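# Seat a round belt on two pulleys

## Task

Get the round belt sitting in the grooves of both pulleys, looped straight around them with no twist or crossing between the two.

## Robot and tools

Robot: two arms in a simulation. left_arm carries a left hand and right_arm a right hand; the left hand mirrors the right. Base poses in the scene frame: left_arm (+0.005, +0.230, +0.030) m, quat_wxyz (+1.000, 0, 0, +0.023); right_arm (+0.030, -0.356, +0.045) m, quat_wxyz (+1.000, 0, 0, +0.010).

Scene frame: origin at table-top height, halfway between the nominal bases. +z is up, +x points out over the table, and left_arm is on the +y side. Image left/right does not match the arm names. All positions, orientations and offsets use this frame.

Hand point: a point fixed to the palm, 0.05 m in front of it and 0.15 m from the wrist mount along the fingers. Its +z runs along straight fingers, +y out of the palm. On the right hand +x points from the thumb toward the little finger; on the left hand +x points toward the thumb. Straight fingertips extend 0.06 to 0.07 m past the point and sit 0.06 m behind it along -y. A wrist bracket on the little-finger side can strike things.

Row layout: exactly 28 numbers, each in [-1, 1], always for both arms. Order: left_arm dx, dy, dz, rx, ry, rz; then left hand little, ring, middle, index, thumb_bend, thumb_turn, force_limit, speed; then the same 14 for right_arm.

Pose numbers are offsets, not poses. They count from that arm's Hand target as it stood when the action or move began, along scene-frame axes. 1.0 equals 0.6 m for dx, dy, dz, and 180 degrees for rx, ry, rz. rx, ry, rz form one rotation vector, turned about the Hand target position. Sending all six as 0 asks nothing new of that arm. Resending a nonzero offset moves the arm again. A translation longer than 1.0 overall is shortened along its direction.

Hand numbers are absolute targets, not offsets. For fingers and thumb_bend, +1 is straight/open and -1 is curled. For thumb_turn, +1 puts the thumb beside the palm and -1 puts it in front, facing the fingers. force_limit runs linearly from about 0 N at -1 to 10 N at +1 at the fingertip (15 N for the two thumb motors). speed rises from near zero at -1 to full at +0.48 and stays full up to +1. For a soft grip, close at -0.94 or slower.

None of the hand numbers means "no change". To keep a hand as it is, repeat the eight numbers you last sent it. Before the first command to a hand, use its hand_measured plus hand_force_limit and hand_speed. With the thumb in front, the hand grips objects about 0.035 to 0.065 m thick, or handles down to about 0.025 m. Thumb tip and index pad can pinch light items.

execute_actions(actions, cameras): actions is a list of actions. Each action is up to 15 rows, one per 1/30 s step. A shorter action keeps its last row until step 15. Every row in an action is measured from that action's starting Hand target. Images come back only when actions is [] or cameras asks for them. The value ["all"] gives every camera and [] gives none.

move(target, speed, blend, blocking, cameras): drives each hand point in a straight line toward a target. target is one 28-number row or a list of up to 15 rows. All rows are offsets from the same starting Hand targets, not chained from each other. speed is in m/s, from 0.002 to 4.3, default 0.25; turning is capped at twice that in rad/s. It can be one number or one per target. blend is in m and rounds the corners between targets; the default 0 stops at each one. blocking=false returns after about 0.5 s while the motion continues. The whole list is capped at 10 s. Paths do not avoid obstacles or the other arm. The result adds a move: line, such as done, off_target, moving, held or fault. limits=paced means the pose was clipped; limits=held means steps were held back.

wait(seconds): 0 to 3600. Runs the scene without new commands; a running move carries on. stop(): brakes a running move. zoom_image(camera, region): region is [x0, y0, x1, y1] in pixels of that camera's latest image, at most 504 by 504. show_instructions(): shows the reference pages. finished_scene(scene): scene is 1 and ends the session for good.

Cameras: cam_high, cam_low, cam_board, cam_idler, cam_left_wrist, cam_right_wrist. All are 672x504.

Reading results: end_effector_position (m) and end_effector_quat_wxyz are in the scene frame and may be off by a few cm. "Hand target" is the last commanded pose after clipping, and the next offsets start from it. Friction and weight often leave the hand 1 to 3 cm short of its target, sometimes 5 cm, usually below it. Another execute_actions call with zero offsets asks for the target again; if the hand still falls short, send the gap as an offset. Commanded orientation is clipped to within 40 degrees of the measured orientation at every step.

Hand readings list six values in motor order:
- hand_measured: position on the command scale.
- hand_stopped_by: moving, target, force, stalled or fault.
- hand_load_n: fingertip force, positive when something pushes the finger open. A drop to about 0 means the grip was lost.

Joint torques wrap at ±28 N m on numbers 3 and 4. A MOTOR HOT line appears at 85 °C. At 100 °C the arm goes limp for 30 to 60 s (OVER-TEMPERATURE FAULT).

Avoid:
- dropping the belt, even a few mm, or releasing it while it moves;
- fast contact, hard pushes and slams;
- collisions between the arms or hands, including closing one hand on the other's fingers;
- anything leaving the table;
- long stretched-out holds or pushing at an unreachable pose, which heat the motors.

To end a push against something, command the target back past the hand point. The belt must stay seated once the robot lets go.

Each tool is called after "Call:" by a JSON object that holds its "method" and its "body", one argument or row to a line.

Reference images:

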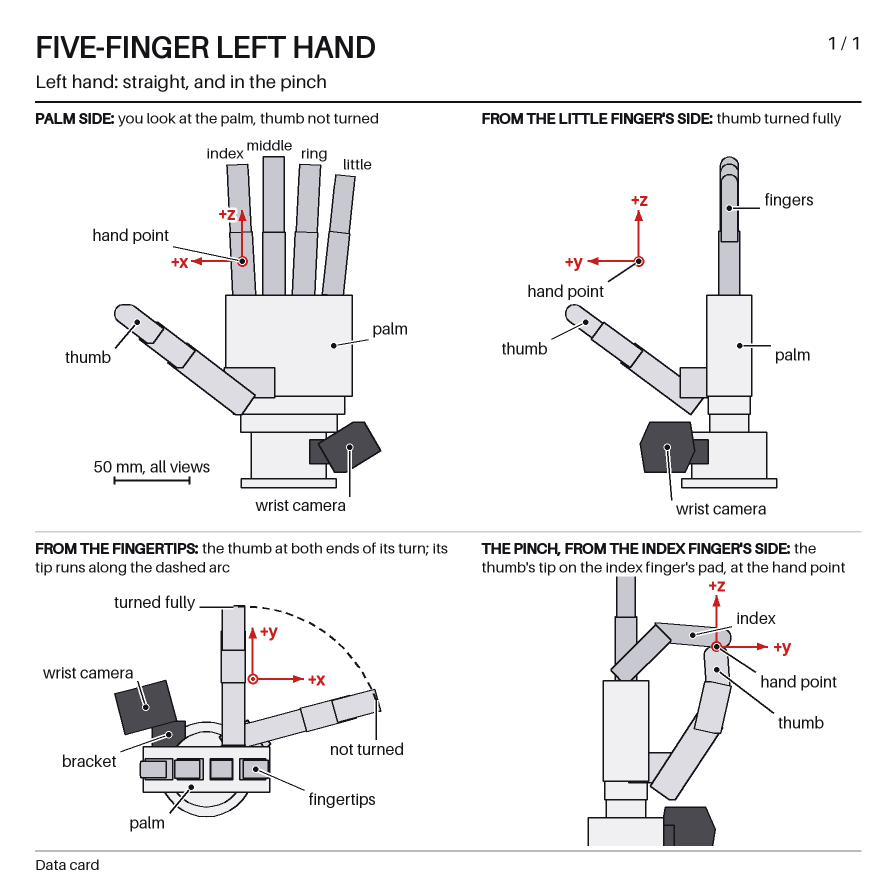

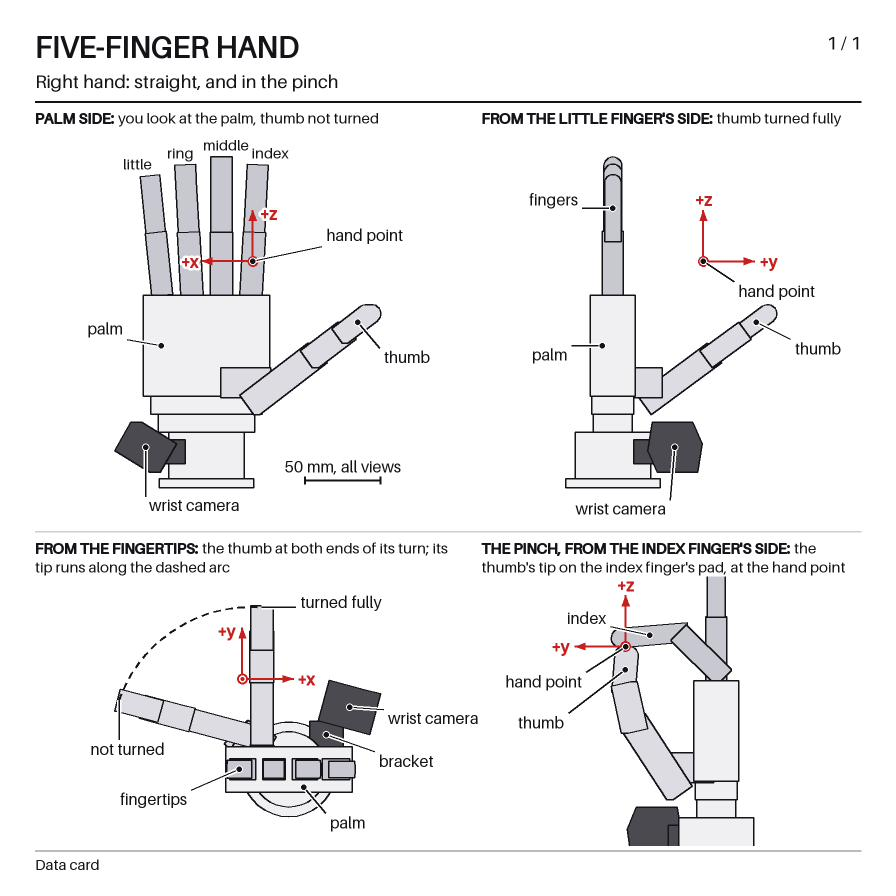

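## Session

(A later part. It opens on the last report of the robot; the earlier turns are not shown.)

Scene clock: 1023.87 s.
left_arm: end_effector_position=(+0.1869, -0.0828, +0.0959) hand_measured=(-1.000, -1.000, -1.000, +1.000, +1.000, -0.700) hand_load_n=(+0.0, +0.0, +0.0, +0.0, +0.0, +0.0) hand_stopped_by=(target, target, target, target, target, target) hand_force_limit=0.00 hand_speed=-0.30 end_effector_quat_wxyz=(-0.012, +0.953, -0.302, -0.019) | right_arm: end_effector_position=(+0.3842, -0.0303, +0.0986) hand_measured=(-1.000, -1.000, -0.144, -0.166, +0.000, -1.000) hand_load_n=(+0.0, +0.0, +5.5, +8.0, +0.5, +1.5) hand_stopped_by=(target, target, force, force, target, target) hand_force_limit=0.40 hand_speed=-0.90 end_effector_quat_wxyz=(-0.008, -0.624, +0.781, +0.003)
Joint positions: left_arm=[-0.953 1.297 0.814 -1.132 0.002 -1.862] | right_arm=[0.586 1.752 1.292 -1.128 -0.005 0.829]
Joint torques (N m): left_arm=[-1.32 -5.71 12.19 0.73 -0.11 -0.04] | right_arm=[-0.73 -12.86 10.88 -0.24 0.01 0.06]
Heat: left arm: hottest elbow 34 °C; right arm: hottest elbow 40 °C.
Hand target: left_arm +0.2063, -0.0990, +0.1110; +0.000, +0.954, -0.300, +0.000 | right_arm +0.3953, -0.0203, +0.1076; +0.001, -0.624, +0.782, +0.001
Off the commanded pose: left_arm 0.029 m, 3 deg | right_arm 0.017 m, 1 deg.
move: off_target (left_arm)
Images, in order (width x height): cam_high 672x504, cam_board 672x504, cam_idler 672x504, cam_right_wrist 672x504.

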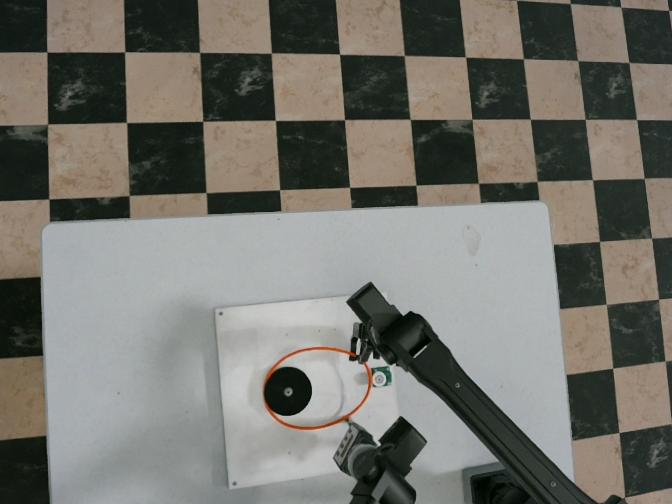

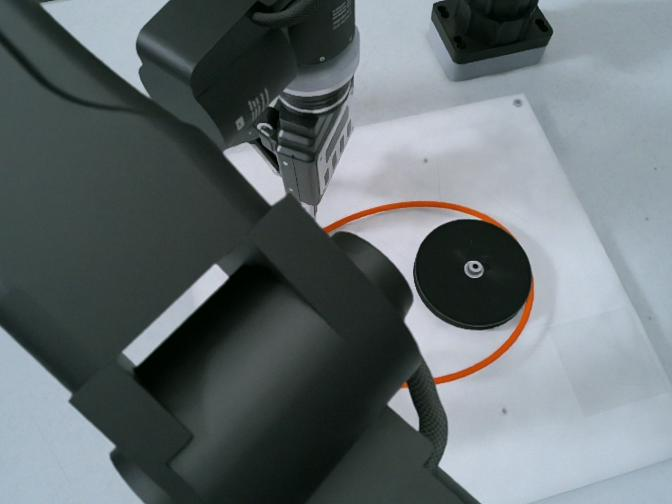

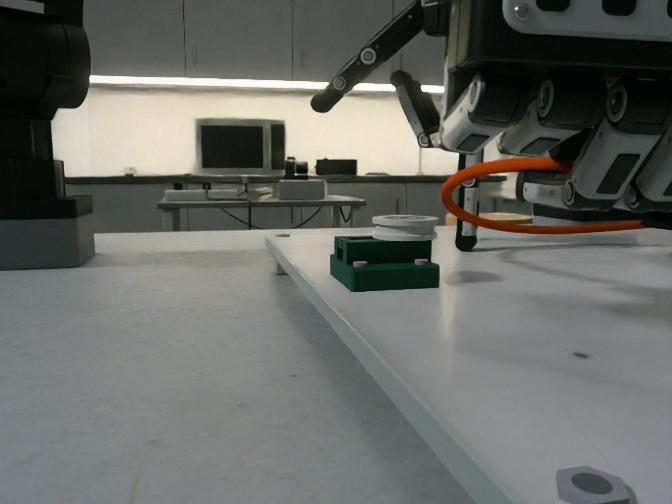

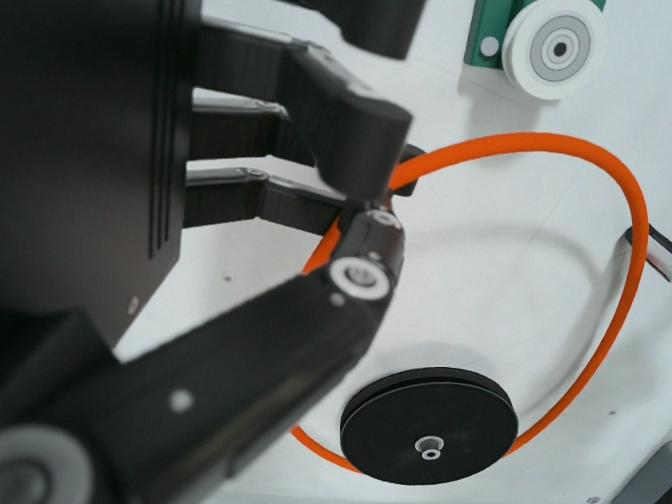

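Call:
{"method": "move", "body": {
  "target": [0,0,0.05,0,0,0,-1,-1,-1,1,1,-0.7,0.0,-0.3, 0,0,0,0,0,0,-1,-1,-0.5,-0.5,0.0,-1,0.4,-0.9],
  "speed": 0.06,
  "cameras": ["cam_right_wrist","cam_idler"]
}}

Call:
{"method": "zoom_image", "body": {
  "camera": "cam_idler",
  "region": [300, 100, 600, 300]
}}

Scene clock: 1029.37 s.
left_arm: end_effector_position=(+0.1878, -0.0839, +0.1132) hand_measured=(-1.000, -1.000, -1.000, +1.000, +1.000, -0.700) hand_load_n=(+0.5, +0.0, +0.0, +0.0, +0.0, +0.0) hand_stopped_by=(target, target, target, target, target, target) hand_force_limit=0.00 hand_speed=-0.30 end_effector_quat_wxyz=(-0.018, +0.953, -0.303, -0.028) | right_arm: end_effector_position=(+0.3842, -0.0303, +0.0986) hand_measured=(-1.000, -1.000, -0.144, -0.166, +0.000, -1.000) hand_load_n=(+0.0, +0.0, +5.5, +8.0, +0.5, +1.5) hand_stopped_by=(target, target, force, force, target, target) hand_force_limit=0.40 hand_speed=-0.90 end_effector_quat_wxyz=(-0.008, -0.624, +0.781, +0.003)
Joint positions: left_arm=[-0.953 1.294 0.864 -1.207 0.001 -1.862] | right_arm=[0.586 1.752 1.292 -1.128 -0.005 0.829]
Joint torques (N m): left_arm=[-1.32 -8.41 12.67 0.31 -0.11 -0.05] | right_arm=[-0.5 -12.69 10.93 -0.2 0 0.05]
Heat: left arm: hottest elbow 34 °C; right arm: hottest elbow 40 °C.
Hand target: left_arm +0.2062, -0.0990, +0.1410; +0.000, +0.954, -0.300, +0.000 | right_arm +0.3953, -0.0203, +0.1076; +0.001, -0.624, +0.782, +0.001
Off the commanded pose: left_arm 0.037 m, 4 deg | right_arm 0.017 m, 1 deg.
move: off_target (left_arm)
Images, in order (width x height): cam_idler 672x504, cam_right_wrist 672x504.

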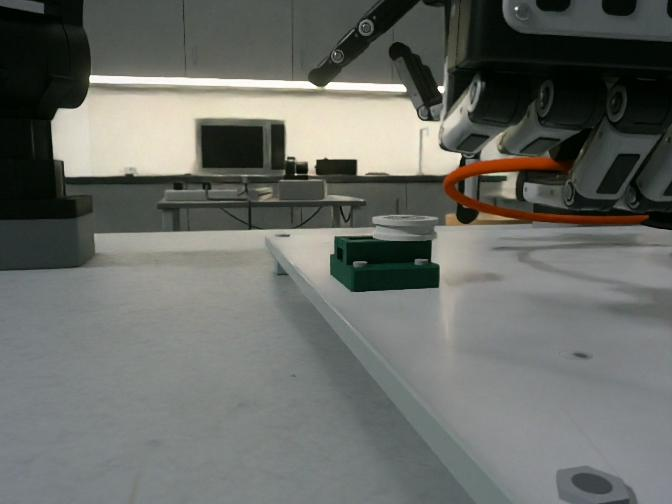

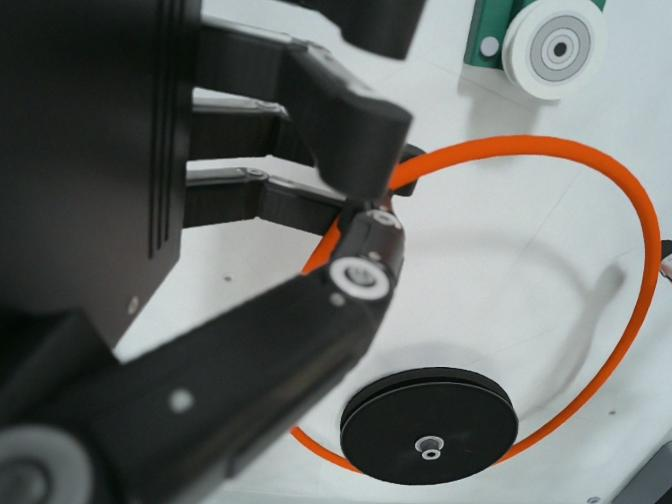

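Scaled by 1.680 from the camera's image (finer frame: 960x720).

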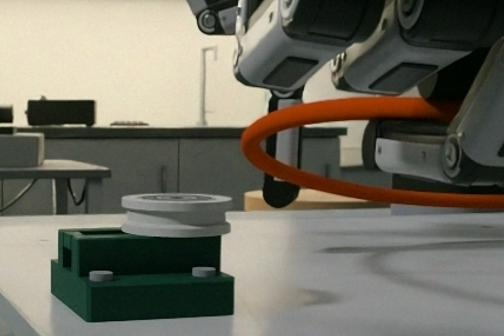

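Call:
{"method": "move", "body": {
  "target": [0.048,-0.018,-0.027,0,0,0,-1,-1,-1,1,1,-0.7,0.0,-0.3, 0,0,0,0,0,0,-1,-1,-0.5,-0.5,0.0,-1,0.4,-0.9],
  "speed": 0.06,
  "cameras": ["cam_high","cam_right_wrist","cam_idler"]
}}

Call:
{"method": "zoom_image", "body": {
  "camera": "cam_high",
  "region": [240, 270, 420, 440]
}}

Scene clock: 1034.27 s.
left_arm: end_effector_position=(+0.2106, -0.0902, +0.1034) hand_measured=(-1.000, -1.000, -1.000, +1.000, +1.000, -0.700) hand_load_n=(+0.0, +0.0, +0.0, +0.0, +0.0, +0.0) hand_stopped_by=(target, target, target, target, target, target) hand_force_limit=0.00 hand_speed=-0.30 end_effector_quat_wxyz=(-0.017, +0.952, -0.303, -0.029) | right_arm: end_effector_position=(+0.3844, -0.0306, +0.0985) hand_measured=(-1.000, -1.000, -0.144, -0.166, +0.000, -1.000) hand_load_n=(+0.0, +0.0, +5.5, +8.0, +1.0, +1.5) hand_stopped_by=(target, target, force, force, target, target) hand_force_limit=0.40 hand_speed=-0.90 end_effector_quat_wxyz=(-0.008, -0.624, +0.781, +0.002)
Joint positions: left_arm=[-0.91 1.359 0.896 -1.175 0.001 -1.818] | right_arm=[0.586 1.752 1.292 -1.128 -0.003 0.829]
Joint torques (N m): left_arm=[-1.26 -7.53 12.94 0.92 -0.11 -0.06] | right_arm=[-0.21 -12.69 10.84 -0.25 -0.08 0.04]
Heat: left arm: hottest elbow 34 °C; right arm: hottest elbow 40 °C.
Hand target: left_arm +0.2350, -0.1098, +0.1247; +0.000, +0.954, -0.300, +0.000 | right_arm +0.3953, -0.0203, +0.1076; +0.001, -0.624, +0.782, +0.001
Off the commanded pose: left_arm 0.038 m, 4 deg | right_arm 0.018 m, 1 deg.
move: off_target (left_arm)
Images, in order (width x height): cam_high 672x504, cam_idler 672x504, cam_right_wrist 672x504.

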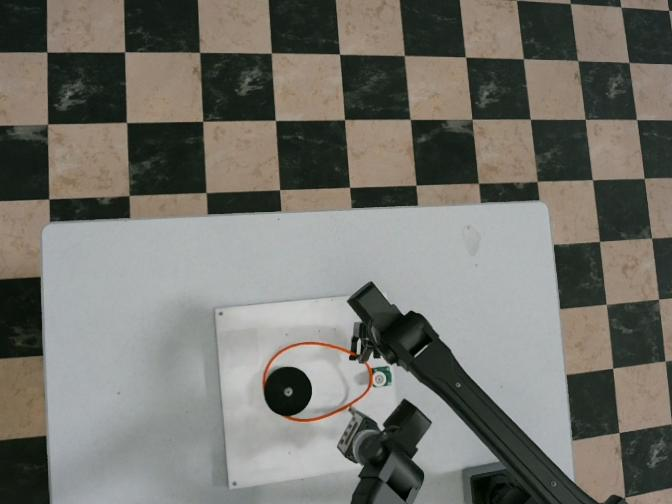

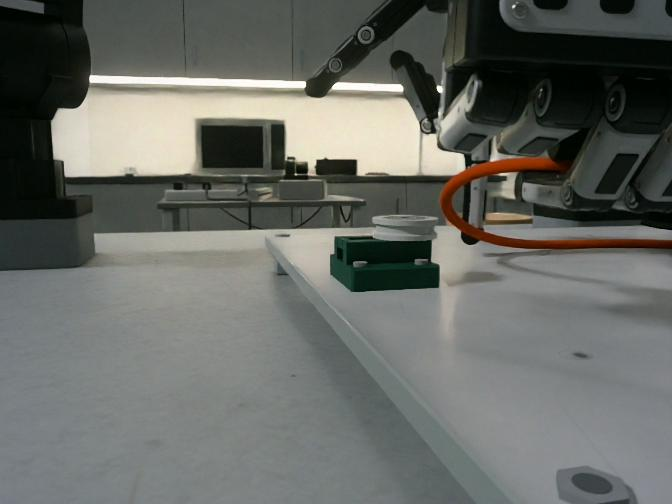

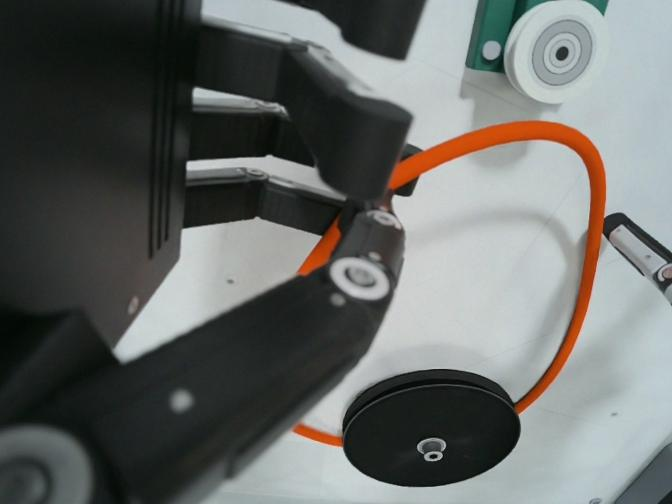

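Scaled by 2.800 from the camera's image (finer frame: 960x720).

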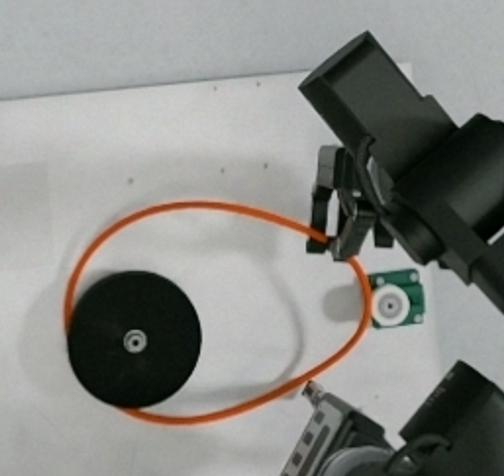

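Call:
{"method": "move", "body": {
  "target": [0.025,-0.02,-0.005,0,0,0,-1,-1,-1,1,1,-0.7,0.0,-0.3, -0.01,-0.04,0,0,0,0,-1,-1,-0.5,-0.5,0.0,-1,0.4,-0.9],
  "speed": 0.06,
  "cameras": ["cam_high","cam_right_wrist","cam_idler","cam_left_wrist"]
}}

Call:
{"method": "zoom_image", "body": {
  "camera": "cam_high",
  "region": [240, 270, 420, 440]
}}

Scene clock: 1044.53 s.
left_arm: end_effector_position=(+0.2246, -0.1029, +0.1015) hand_measured=(-1.000, -1.000, -1.000, +1.000, +1.000, -0.700) hand_load_n=(+0.0, +0.0, +0.0, +0.0, +0.0, +0.0) hand_stopped_by=(target, target, target, target, target, target) hand_force_limit=0.00 hand_speed=-0.30 end_effector_quat_wxyz=(-0.017, +0.952, -0.304, -0.029) | right_arm: end_effector_position=(+0.3907, -0.0414, +0.1026) hand_measured=(-1.000, -1.000, -0.144, -0.166, +0.000, -1.000) hand_load_n=(+0.0, +0.0, +5.5, +8.0, +1.5, +1.5) hand_stopped_by=(target, target, force, force, target, target) hand_force_limit=0.40 hand_speed=-0.90 end_effector_quat_wxyz=(-0.004, -0.620, +0.784, +0.002)
Joint positions: left_arm=[-0.903 1.41 0.94 -1.167 0.001 -1.809] | right_arm=[0.561 1.739 1.286 -1.128 -0.002 0.813]
Joint torques (N m): left_arm=[-1.14 -8.18 12.88 0.96 -0.11 -0.08] | right_arm=[-1.26 -14.68 6.89 0.35 -0.1 -0.05]
Heat: left arm: hottest elbow 35 °C; right arm: hottest elbow 41 °C.
Hand target: left_arm +0.2501, -0.1218, +0.1217; +0.000, +0.954, -0.300, +0.000 | right_arm +0.3893, -0.0441, +0.1078; +0.001, -0.624, +0.782, +0.001
Off the commanded pose: left_arm 0.038 m, 4 deg | right_arm 0.006 m, 1 deg.
move: off_target (left_arm)
Images, in order (width x height): cam_high 672x504, cam_idler 672x504, cam_left_wrist 672x504, cam_right_wrist 672x504.

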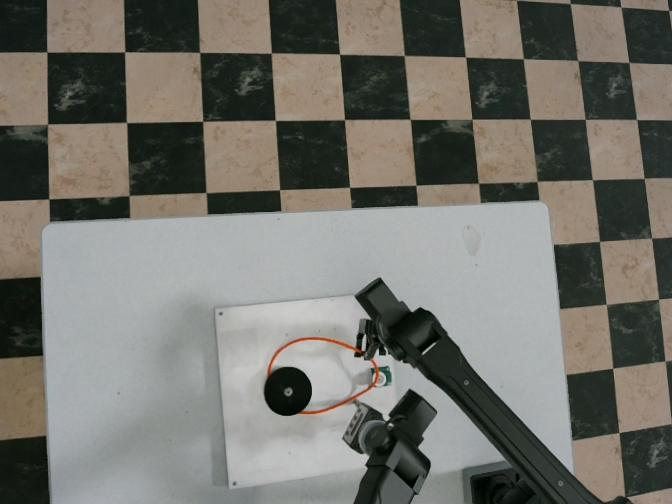

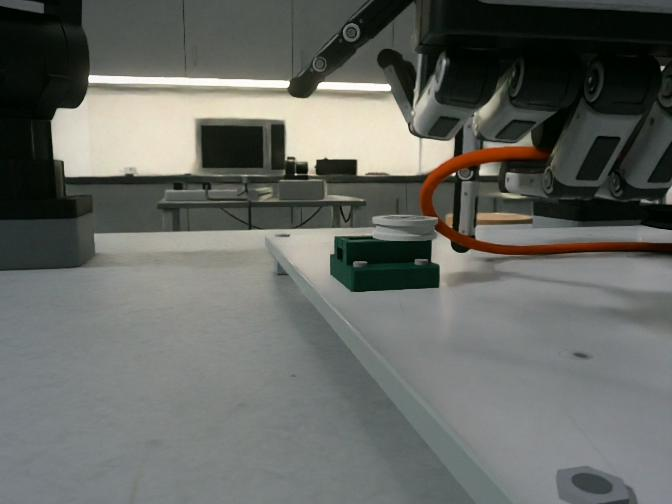

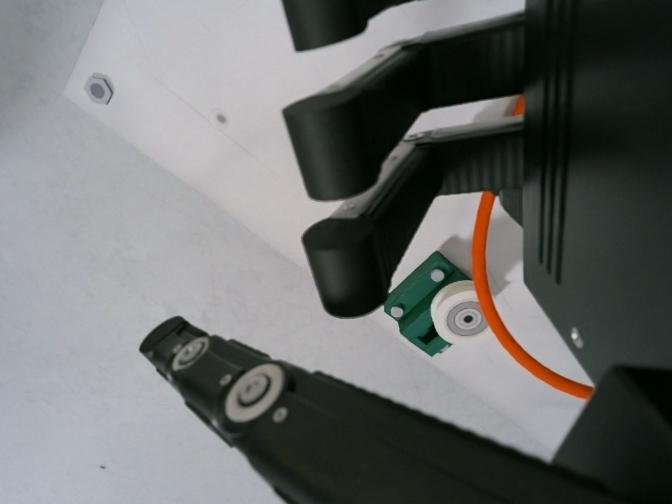

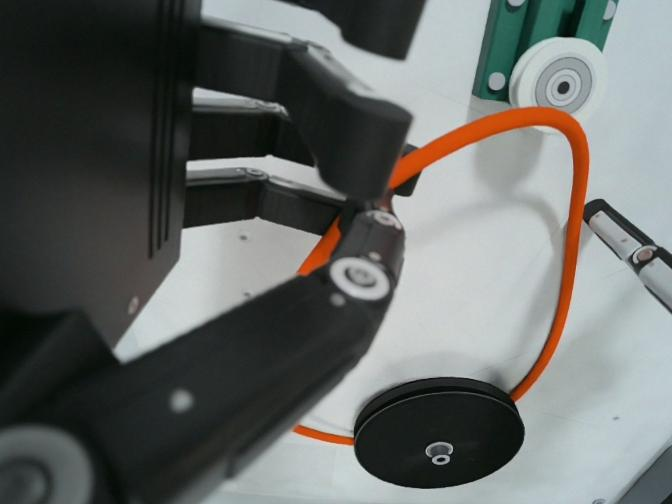

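Scaled by 2.800 from the camera's image (finer frame: 960x720).

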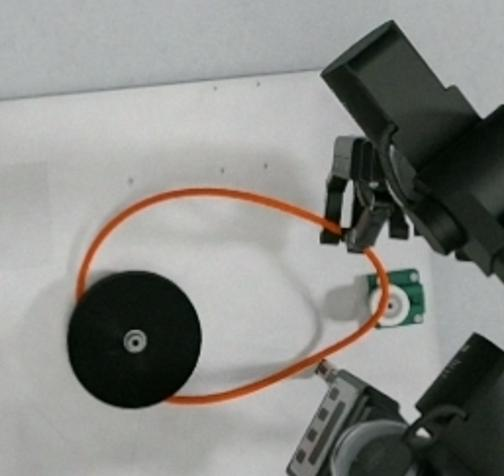

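Call:
{"method": "move", "body": {
  "target": [
    [-0.08,0.0,0.0,0,0,0,-1,-1,-1,1,1,-0.7,0.0,-0.3, 0,0,0,0,0,0,-1,-1,-0.5,-0.5,0.0,-1,0.4,-0.9],
    [-0.08,0.0,0.13,0,0,0,-1,-1,-1,1,1,-0.7,0.0,-0.3, 0,0,0,0,0,0,-1,-1,-0.5,-0.5,0.0,-1,0.4,-0.9],
    [-0.08,0.107,0.13,0,0,-0.25,-1,-1,-1,1,1,-0.7,0.0,-0.3, 0,0,0,0,0,0,-1,-1,-0.5,-0.5,0.0,-1,0.4,-0.9],
    [-0.005,0.107,0.13,0,0,-0.25,-1,-1,-1,1,1,-0.7,0.0,-0.3, 0,0,0,0,0,0,-1,-1,-0.5,-0.5,0.0,-1,0.4,-0.9]
  ],
  "speed": 0.1,
  "blend": 0.01,
  "cameras": ["cam_high","cam_right_wrist","cam_board","cam_left_wrist"]
}}

Call:
{"method": "zoom_image", "body": {
  "camera": "cam_high",
  "region": [240, 270, 420, 440]
}}

Scene clock: 1086.47 s.
left_arm: end_effector_position=(+0.2086, -0.0460, +0.1823) hand_measured=(-1.000, -1.000, -1.000, +1.000, +1.000, -0.700) hand_load_n=(+0.0, +0.0, +0.0, +0.0, +0.0, -0.5) hand_stopped_by=(target, target, target, target, target, target) hand_force_limit=0.00 hand_speed=-0.30 end_effector_quat_wxyz=(-0.002, +0.771, -0.636, -0.021) | right_arm: end_effector_position=(+0.3906, -0.0415, +0.1026) hand_measured=(-1.000, -1.000, -0.144, -0.166, +0.000, -1.000) hand_load_n=(+0.0, +0.0, +5.0, +7.5, +1.0, +1.5) hand_stopped_by=(target, target, force, force, target, target) hand_force_limit=0.40 hand_speed=-0.90 end_effector_quat_wxyz=(-0.004, -0.621, +0.784, +0.002)
Joint positions: left_arm=[-0.785 1.307 1.059 -1.366 -0.002 -0.929] | right_arm=[0.561 1.739 1.286 -1.128 -0.002 0.811]
Joint torques (N m): left_arm=[-2.73 -8.23 8.29 0.43 0.06 -0.14] | right_arm=[-1.14 -14.68 6.84 0.31 -0.11 -0.07]
Heat: left arm: hottest elbow 38 °C; right arm: hottest elbow 37 °C.
Hand target: left_arm +0.2062, -0.0469, +0.1835; -0.001, +0.770, -0.638, -0.021 (not the last commanded pose) | right_arm +0.3893, -0.0441, +0.1078; +0.001, -0.624, +0.782, +0.001
Off the commanded pose: left_arm 0.044 m, 3 deg | right_arm 0.006 m, 1 deg.
move: held (left_arm; a check stopped the path); path passed 3 of 4 targets; limits=held
pose unreachable (left arm): on one or more control steps of this call, first in action 0 (counted from 0), this arm could not follow its commanded pose, so it was not sent that pose on those steps. It may still have moved: this result reports where it is.
cause: moving toward the commanded pose would bring a part of the arm too close to another arm (a part of this arm just beyond joint 4 (wrist pitch) and a part of the right arm just beyond its joint 4 (wrist pitch), along the way the arms are being sent, or toward where that arm still pushes).
Images, in order (width x height): cam_high 672x504, cam_board 672x504, cam_left_wrist 672x504, cam_right_wrist 672x504.

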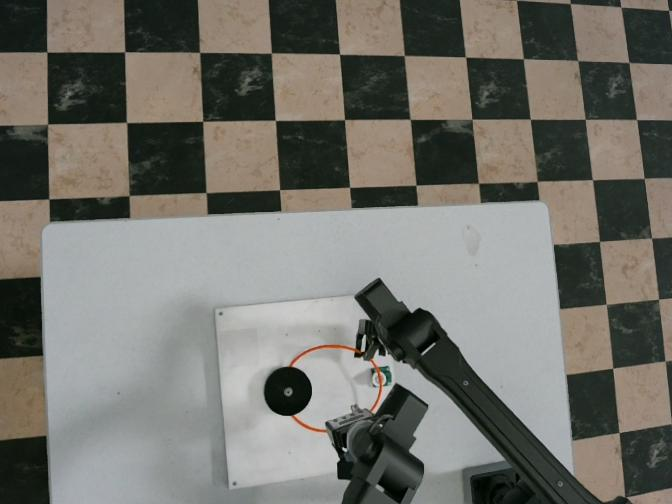

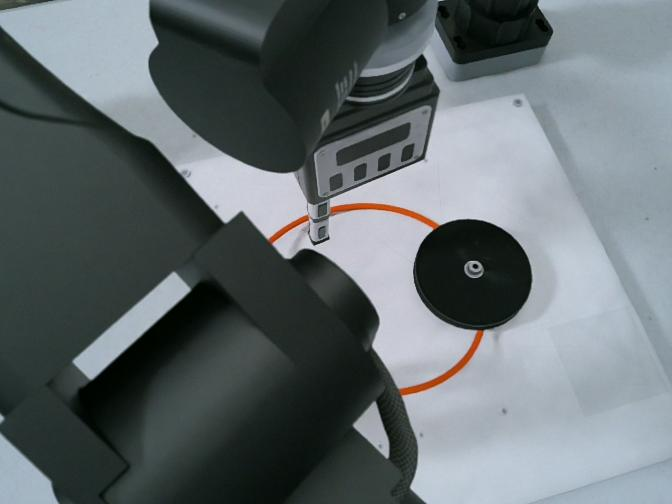

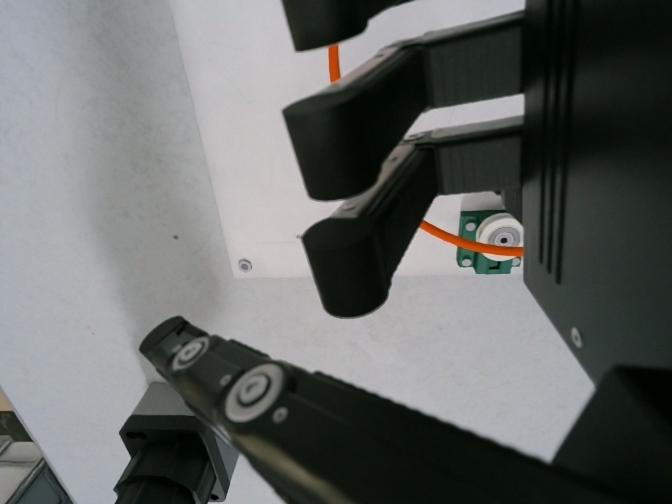

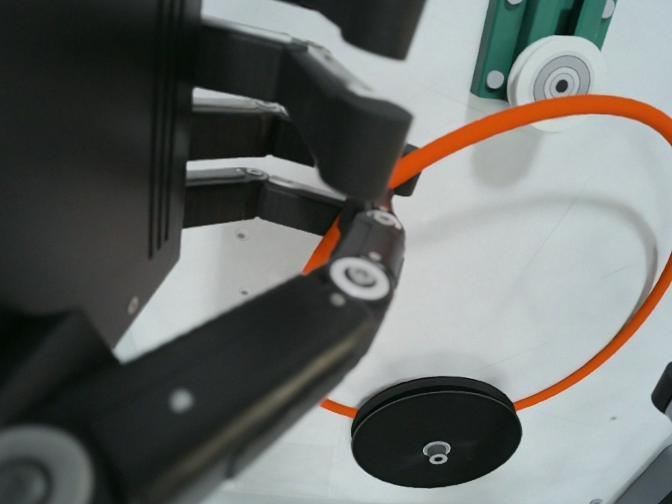

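Scaled by 2.800 from the camera's image (finer frame: 960x720).

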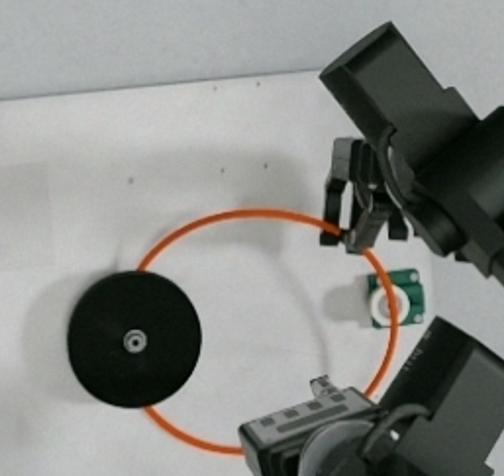

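Call:
{"method": "move", "body": {
  "target": [
    [-0.08,0.12,0.15,0,0,0.1,-1,-1,-1,1,1,-0.7,0.0,-0.3, 0,0,0,0,0,0,-1,-1,-0.5,-0.5,0.0,-1,0.4,-0.9],
    [-0.08,0.65,0.15,0,0,0.5,-1,-1,-1,1,1,-0.7,0.0,-0.3, 0,0,0,0,0,0,-1,-1,-0.5,-0.5,0.0,-1,0.4,-0.9]
  ],
  "speed": 0.2,
  "blend": 0.03,
  "cameras": ["cam_high","cam_right_wrist","cam_board","cam_idler","cam_low"]
}}

Call:
{"method": "zoom_image", "body": {
  "camera": "cam_low",
  "region": [190, 200, 420, 330]
}}

Call:
{"method": "zoom_image", "body": {
  "camera": "cam_right_wrist",
  "region": [300, 340, 600, 504]
}}

Scene clock: 1118.13 s.
left_arm: end_effector_position=(+0.1523, +0.3303, +0.2503) hand_measured=(-1.000, -1.000, -1.000, +1.000, +1.000, -0.700) hand_load_n=(+0.0, +0.0, +0.0, +0.0, +0.0, +0.0) hand_stopped_by=(target, target, target, target, target, target) hand_force_limit=0.00 hand_speed=-0.30 end_effector_quat_wxyz=(+0.015, +0.997, +0.077, -0.002) | right_arm: end_effector_position=(+0.3906, -0.0415, +0.1026) hand_measured=(-1.000, -1.000, -0.144, -0.166, +0.000, -1.000) hand_load_n=(+0.0, +0.0, +5.0, +7.5, +1.0, +1.5) hand_stopped_by=(target, target, force, force, target, target) hand_force_limit=0.40 hand_speed=-0.90 end_effector_quat_wxyz=(-0.004, -0.621, +0.784, +0.002)
Joint positions: left_arm=[0.936 0.826 0.91 -1.68 0.015 -0.742] | right_arm=[0.561 1.739 1.286 -1.128 -0.002 0.811]
Joint torques (N m): left_arm=[-1.61 -0.5 13.98 0.27 -0.11 -0.21] | right_arm=[-1.08 -14.68 6.89 0.29 -0.11 -0.09]
Heat: left arm: hottest elbow 35 °C; right arm: hottest elbow 36 °C.
Hand target: left_arm +0.1581, +0.3431, +0.2735; +0.014, +0.995, +0.093, -0.015 | right_arm +0.3893, -0.0441, +0.1078; +0.001, -0.624, +0.782, +0.001
Off the commanded pose: left_arm 0.027 m, 2 deg | right_arm 0.006 m, 1 deg.
joint sent to its limit (left arm) — joint 4 (wrist pitch), lower limit. The joint targets are off in orientation, not in position.
move: off_target (left_arm)
Images, in order (width x height): cam_high 672x504, cam_low 672x504, cam_board 672x504, cam_idler 672x504, cam_right_wrist 672x504.

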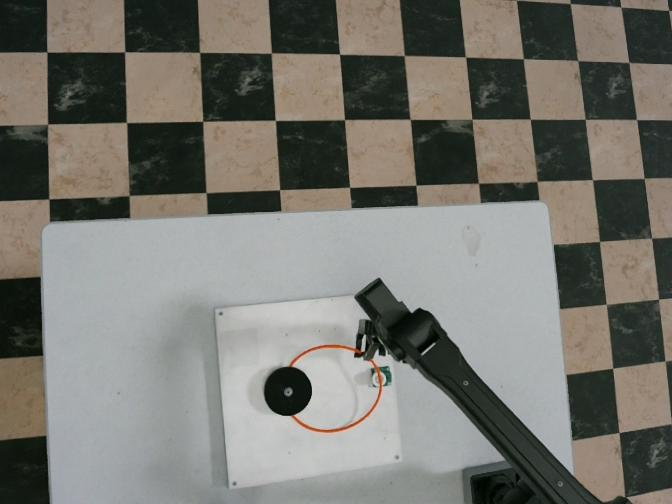

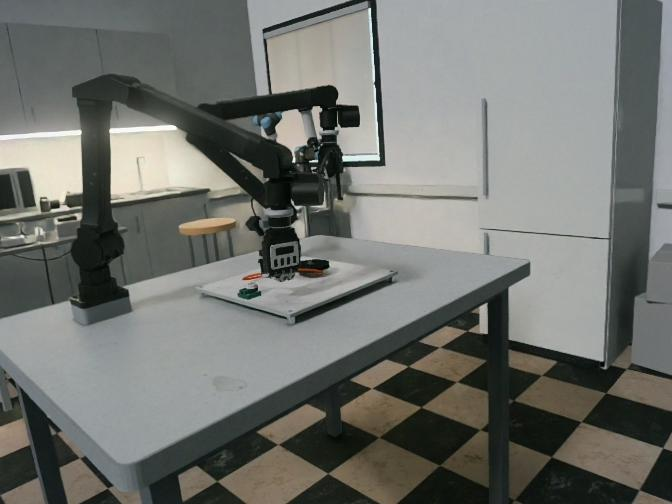

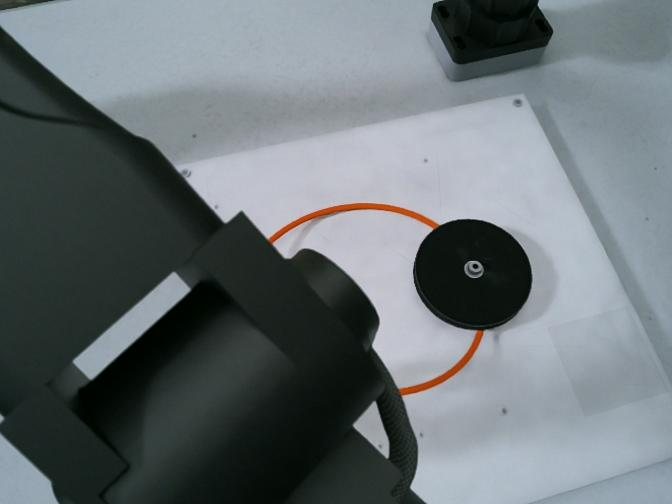

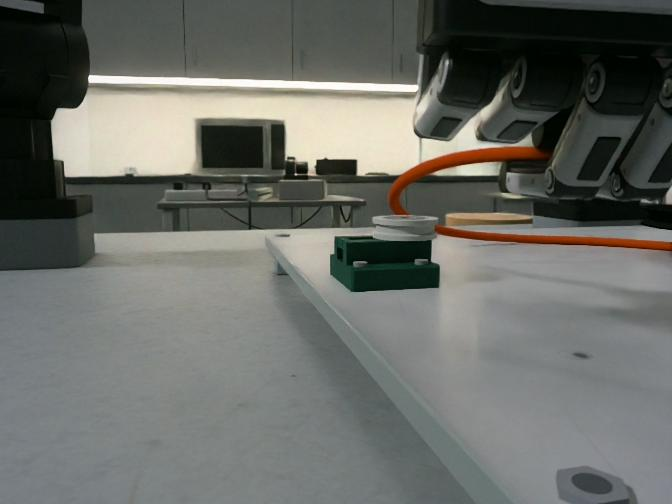

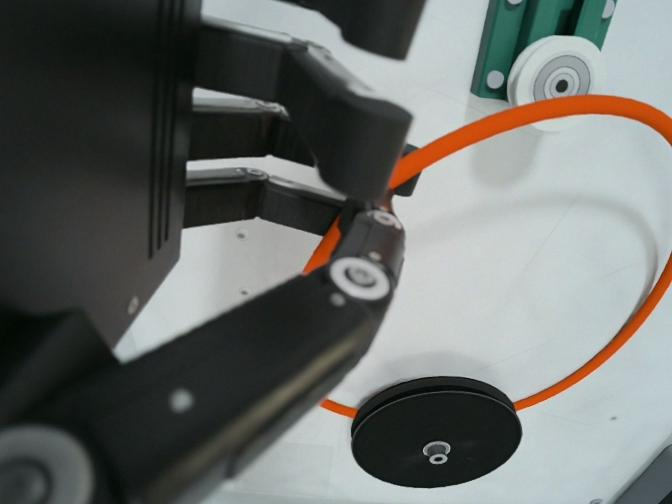

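Scaled by 2.191 from the camera's image (finer frame: 960x720).

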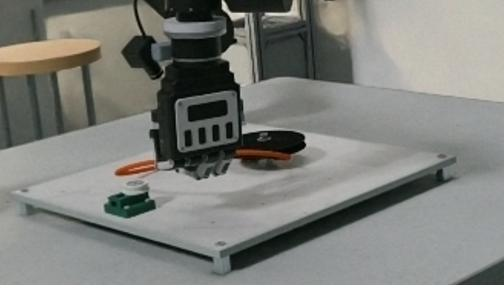

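Scaled by 1.680 from the camera's image (finer frame: 960x720).

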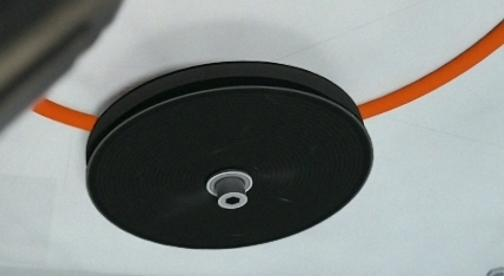

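Call:
{"method": "move", "body": {
  "target": [0,0.25,-0.05,0,0,0,-1,-1,-1,1,1,-0.7,0.0,-0.3, -0.025,0.157,0,0,0,0,-1,-1,-0.5,-0.5,0.0,-1,0.4,-0.9],
  "speed": 0.1,
  "cameras": ["cam_high","cam_right_wrist","cam_board","cam_low"]
}}

Call:
{"method": "zoom_image", "body": {
  "camera": "cam_high",
  "region": [240, 270, 420, 440]
}}

Scene clock: 1142.33 s.
left_arm: end_effector_position=(+0.1548, +0.4716, +0.2247) hand_measured=(-1.000, -1.000, -1.000, +1.000, +1.000, -0.700) hand_load_n=(+0.0, +0.0, +0.0, +0.0, +0.0, +0.0) hand_stopped_by=(target, target, target, target, target, target) hand_force_limit=0.00 hand_speed=-0.30 end_effector_quat_wxyz=(+0.043, +0.994, +0.092, -0.029) | right_arm: end_effector_position=(+0.3655, +0.0385, +0.1031) hand_measured=(-1.000, -1.000, -0.144, -0.166, +0.000, -1.000) hand_load_n=(+0.0, +0.0, +5.5, +7.5, +1.0, +1.5) hand_stopped_by=(target, target, force, force, target, target) hand_force_limit=0.40 hand_speed=-0.90 end_effector_quat_wxyz=(-0.004, -0.625, +0.780, +0.001)
Joint positions: left_arm=[1.165 1.241 1.105 -1.536 -0.015 -0.544] | right_arm=[0.716 1.807 1.385 -1.156 -0.002 0.956]
Joint torques (N m): left_arm=[-1.44 -6.77 13.67 0.59 -0.14 -0.06] | right_arm=[-0.38 -12.92 10.96 -0.18 -0.1 0.11]
Heat: left arm: hottest elbow 38 °C; right arm: hottest elbow 35 °C.
Hand target: left_arm +0.1581, +0.4931, +0.2435; +0.014, +0.995, +0.093, -0.015 | right_arm +0.3743, +0.0501, +0.1078; +0.001, -0.624, +0.782, +0.001
Off the commanded pose: left_arm 0.029 m, 4 deg | right_arm 0.015 m, 1 deg.
move: off_target (left_arm, right_arm)
Images, in order (width x height): cam_high 672x504, cam_low 672x504, cam_board 672x504, cam_right_wrist 672x504.

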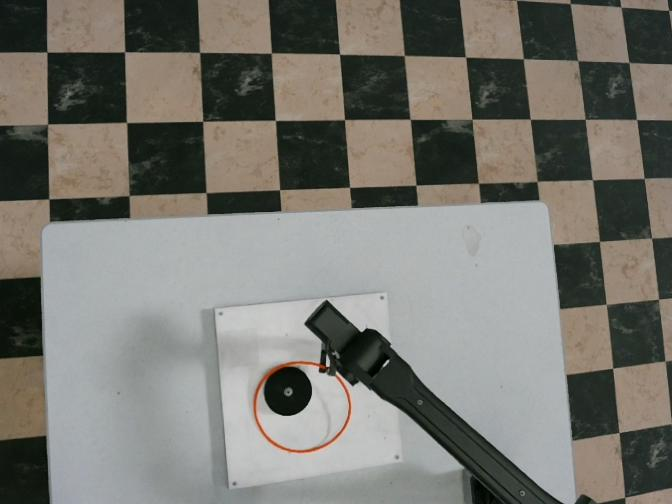

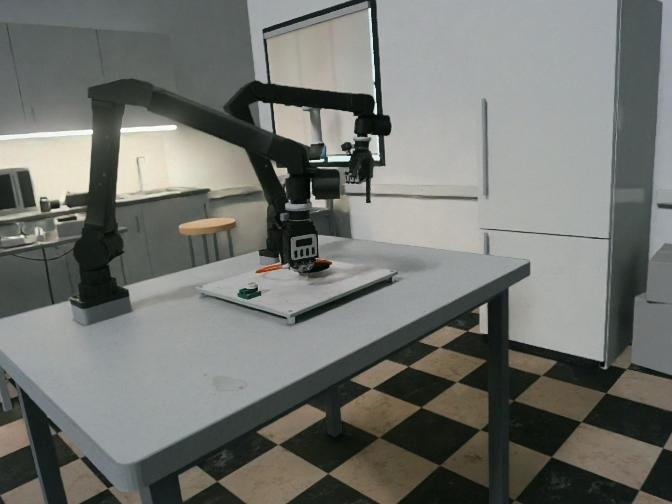

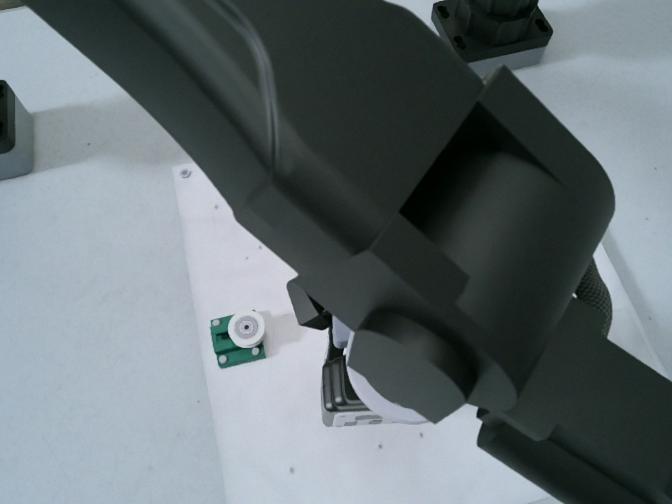

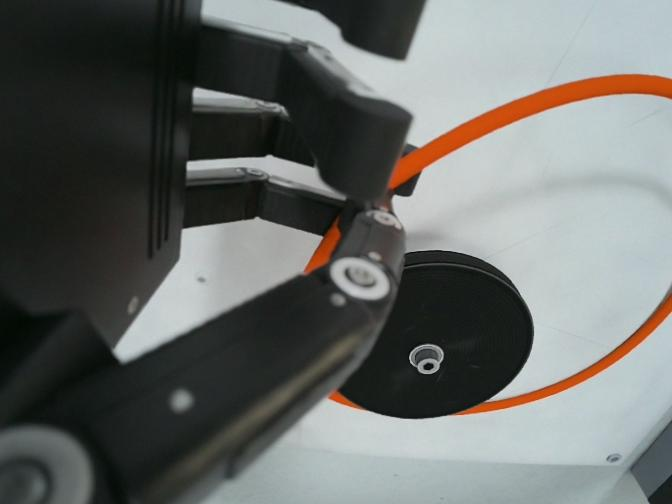

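Scaled by 2.800 from the camera's image (finer frame: 960x720).

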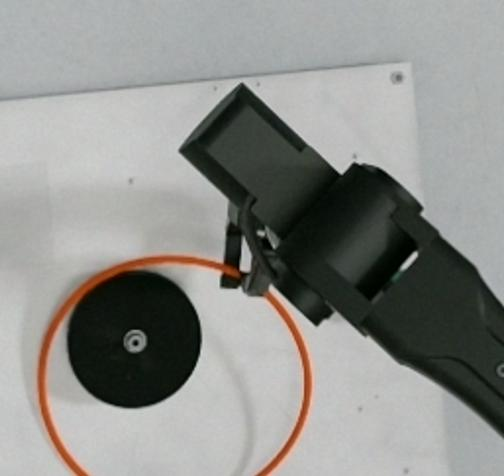

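Call:
{"method": "move", "body": {
  "target": [
    [0,0,0,0,0,0,-1,-1,-1,1,1,-0.7,0.0,-0.3, 0.03,0.05,0.04,0,0,-0.1,-1,-1,-0.5,-0.5,0.0,-1,0.4,-0.9],
    [0,0,0,0,0,0,-1,-1,-1,1,1,-0.7,0.0,-0.3, 0.03,0.067,0.18,0,0,-0.2,-1,-1,-0.5,-0.5,0.0,-1,0.4,-0.9]
  ],
  "speed": 0.1,
  "blend": 0.01,
  "cameras": ["cam_high","cam_right_wrist"]
}}

Call:
{"method": "zoom_image", "body": {
  "camera": "cam_high",
  "region": [220, 290, 400, 460]
}}

Scene clock: 1151.60 s.
left_arm: end_effector_position=(+0.1548, +0.4716, +0.2247) hand_measured=(-1.000, -1.000, -1.000, +1.000, +1.000, -0.700) hand_load_n=(+0.0, +0.0, +0.0, +0.0, +0.0, +0.0) hand_stopped_by=(target, target, target, target, target, target) hand_force_limit=0.00 hand_speed=-0.30 end_effector_quat_wxyz=(+0.043, +0.994, +0.091, -0.029) | right_arm: end_effector_position=(+0.3864, +0.0782, +0.1872) hand_measured=(-1.000, -1.000, -0.144, -0.166, +0.000, -1.000) hand_load_n=(+0.0, +0.0, +5.5, +7.5, +2.5, +2.0) hand_stopped_by=(target, target, force, force, target, target) hand_force_limit=0.40 hand_speed=-0.90 end_effector_quat_wxyz=(-0.023, -0.352, +0.936, -0.009)
Joint positions: left_arm=[1.165 1.241 1.105 -1.536 -0.015 -0.544] | right_arm=[0.759 1.77 1.568 -1.418 -0.002 1.631]
Joint torques (N m): left_arm=[-1.44 -6.71 13.67 0.59 -0.14 -0.04] | right_arm=[-0.21 -16.09 11.69 -0.25 -0.05 0.05]
Heat: left arm: hottest elbow 38 °C; right arm: hottest elbow 36 °C.
Hand target: left_arm +0.1582, +0.4931, +0.2435; +0.014, +0.995, +0.093, -0.015 | right_arm +0.3924, +0.0902, +0.2157; +0.001, -0.352, +0.936, +0.001
Off the commanded pose: left_arm 0.029 m, 4 deg | right_arm 0.032 m, 3 deg.
move: off_target (right_arm)

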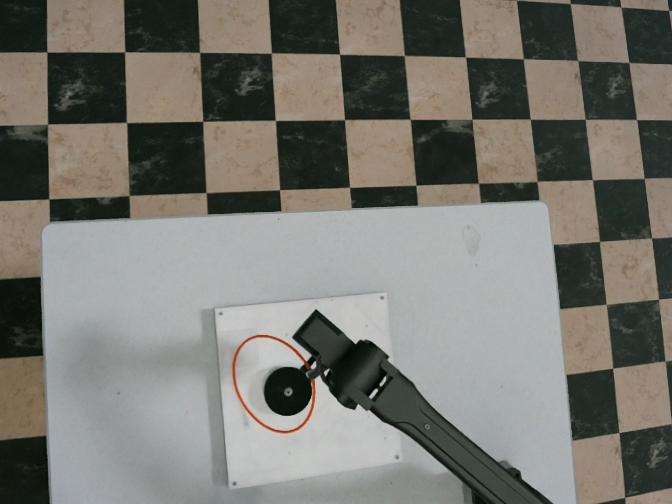

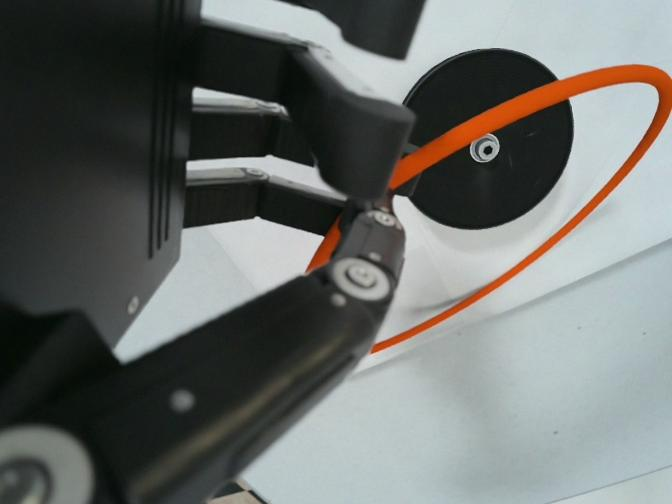

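Scaled by 2.800 from the camera's image (finer frame: 960x720).

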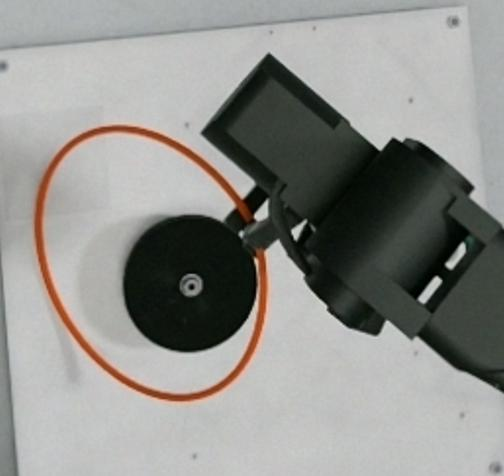

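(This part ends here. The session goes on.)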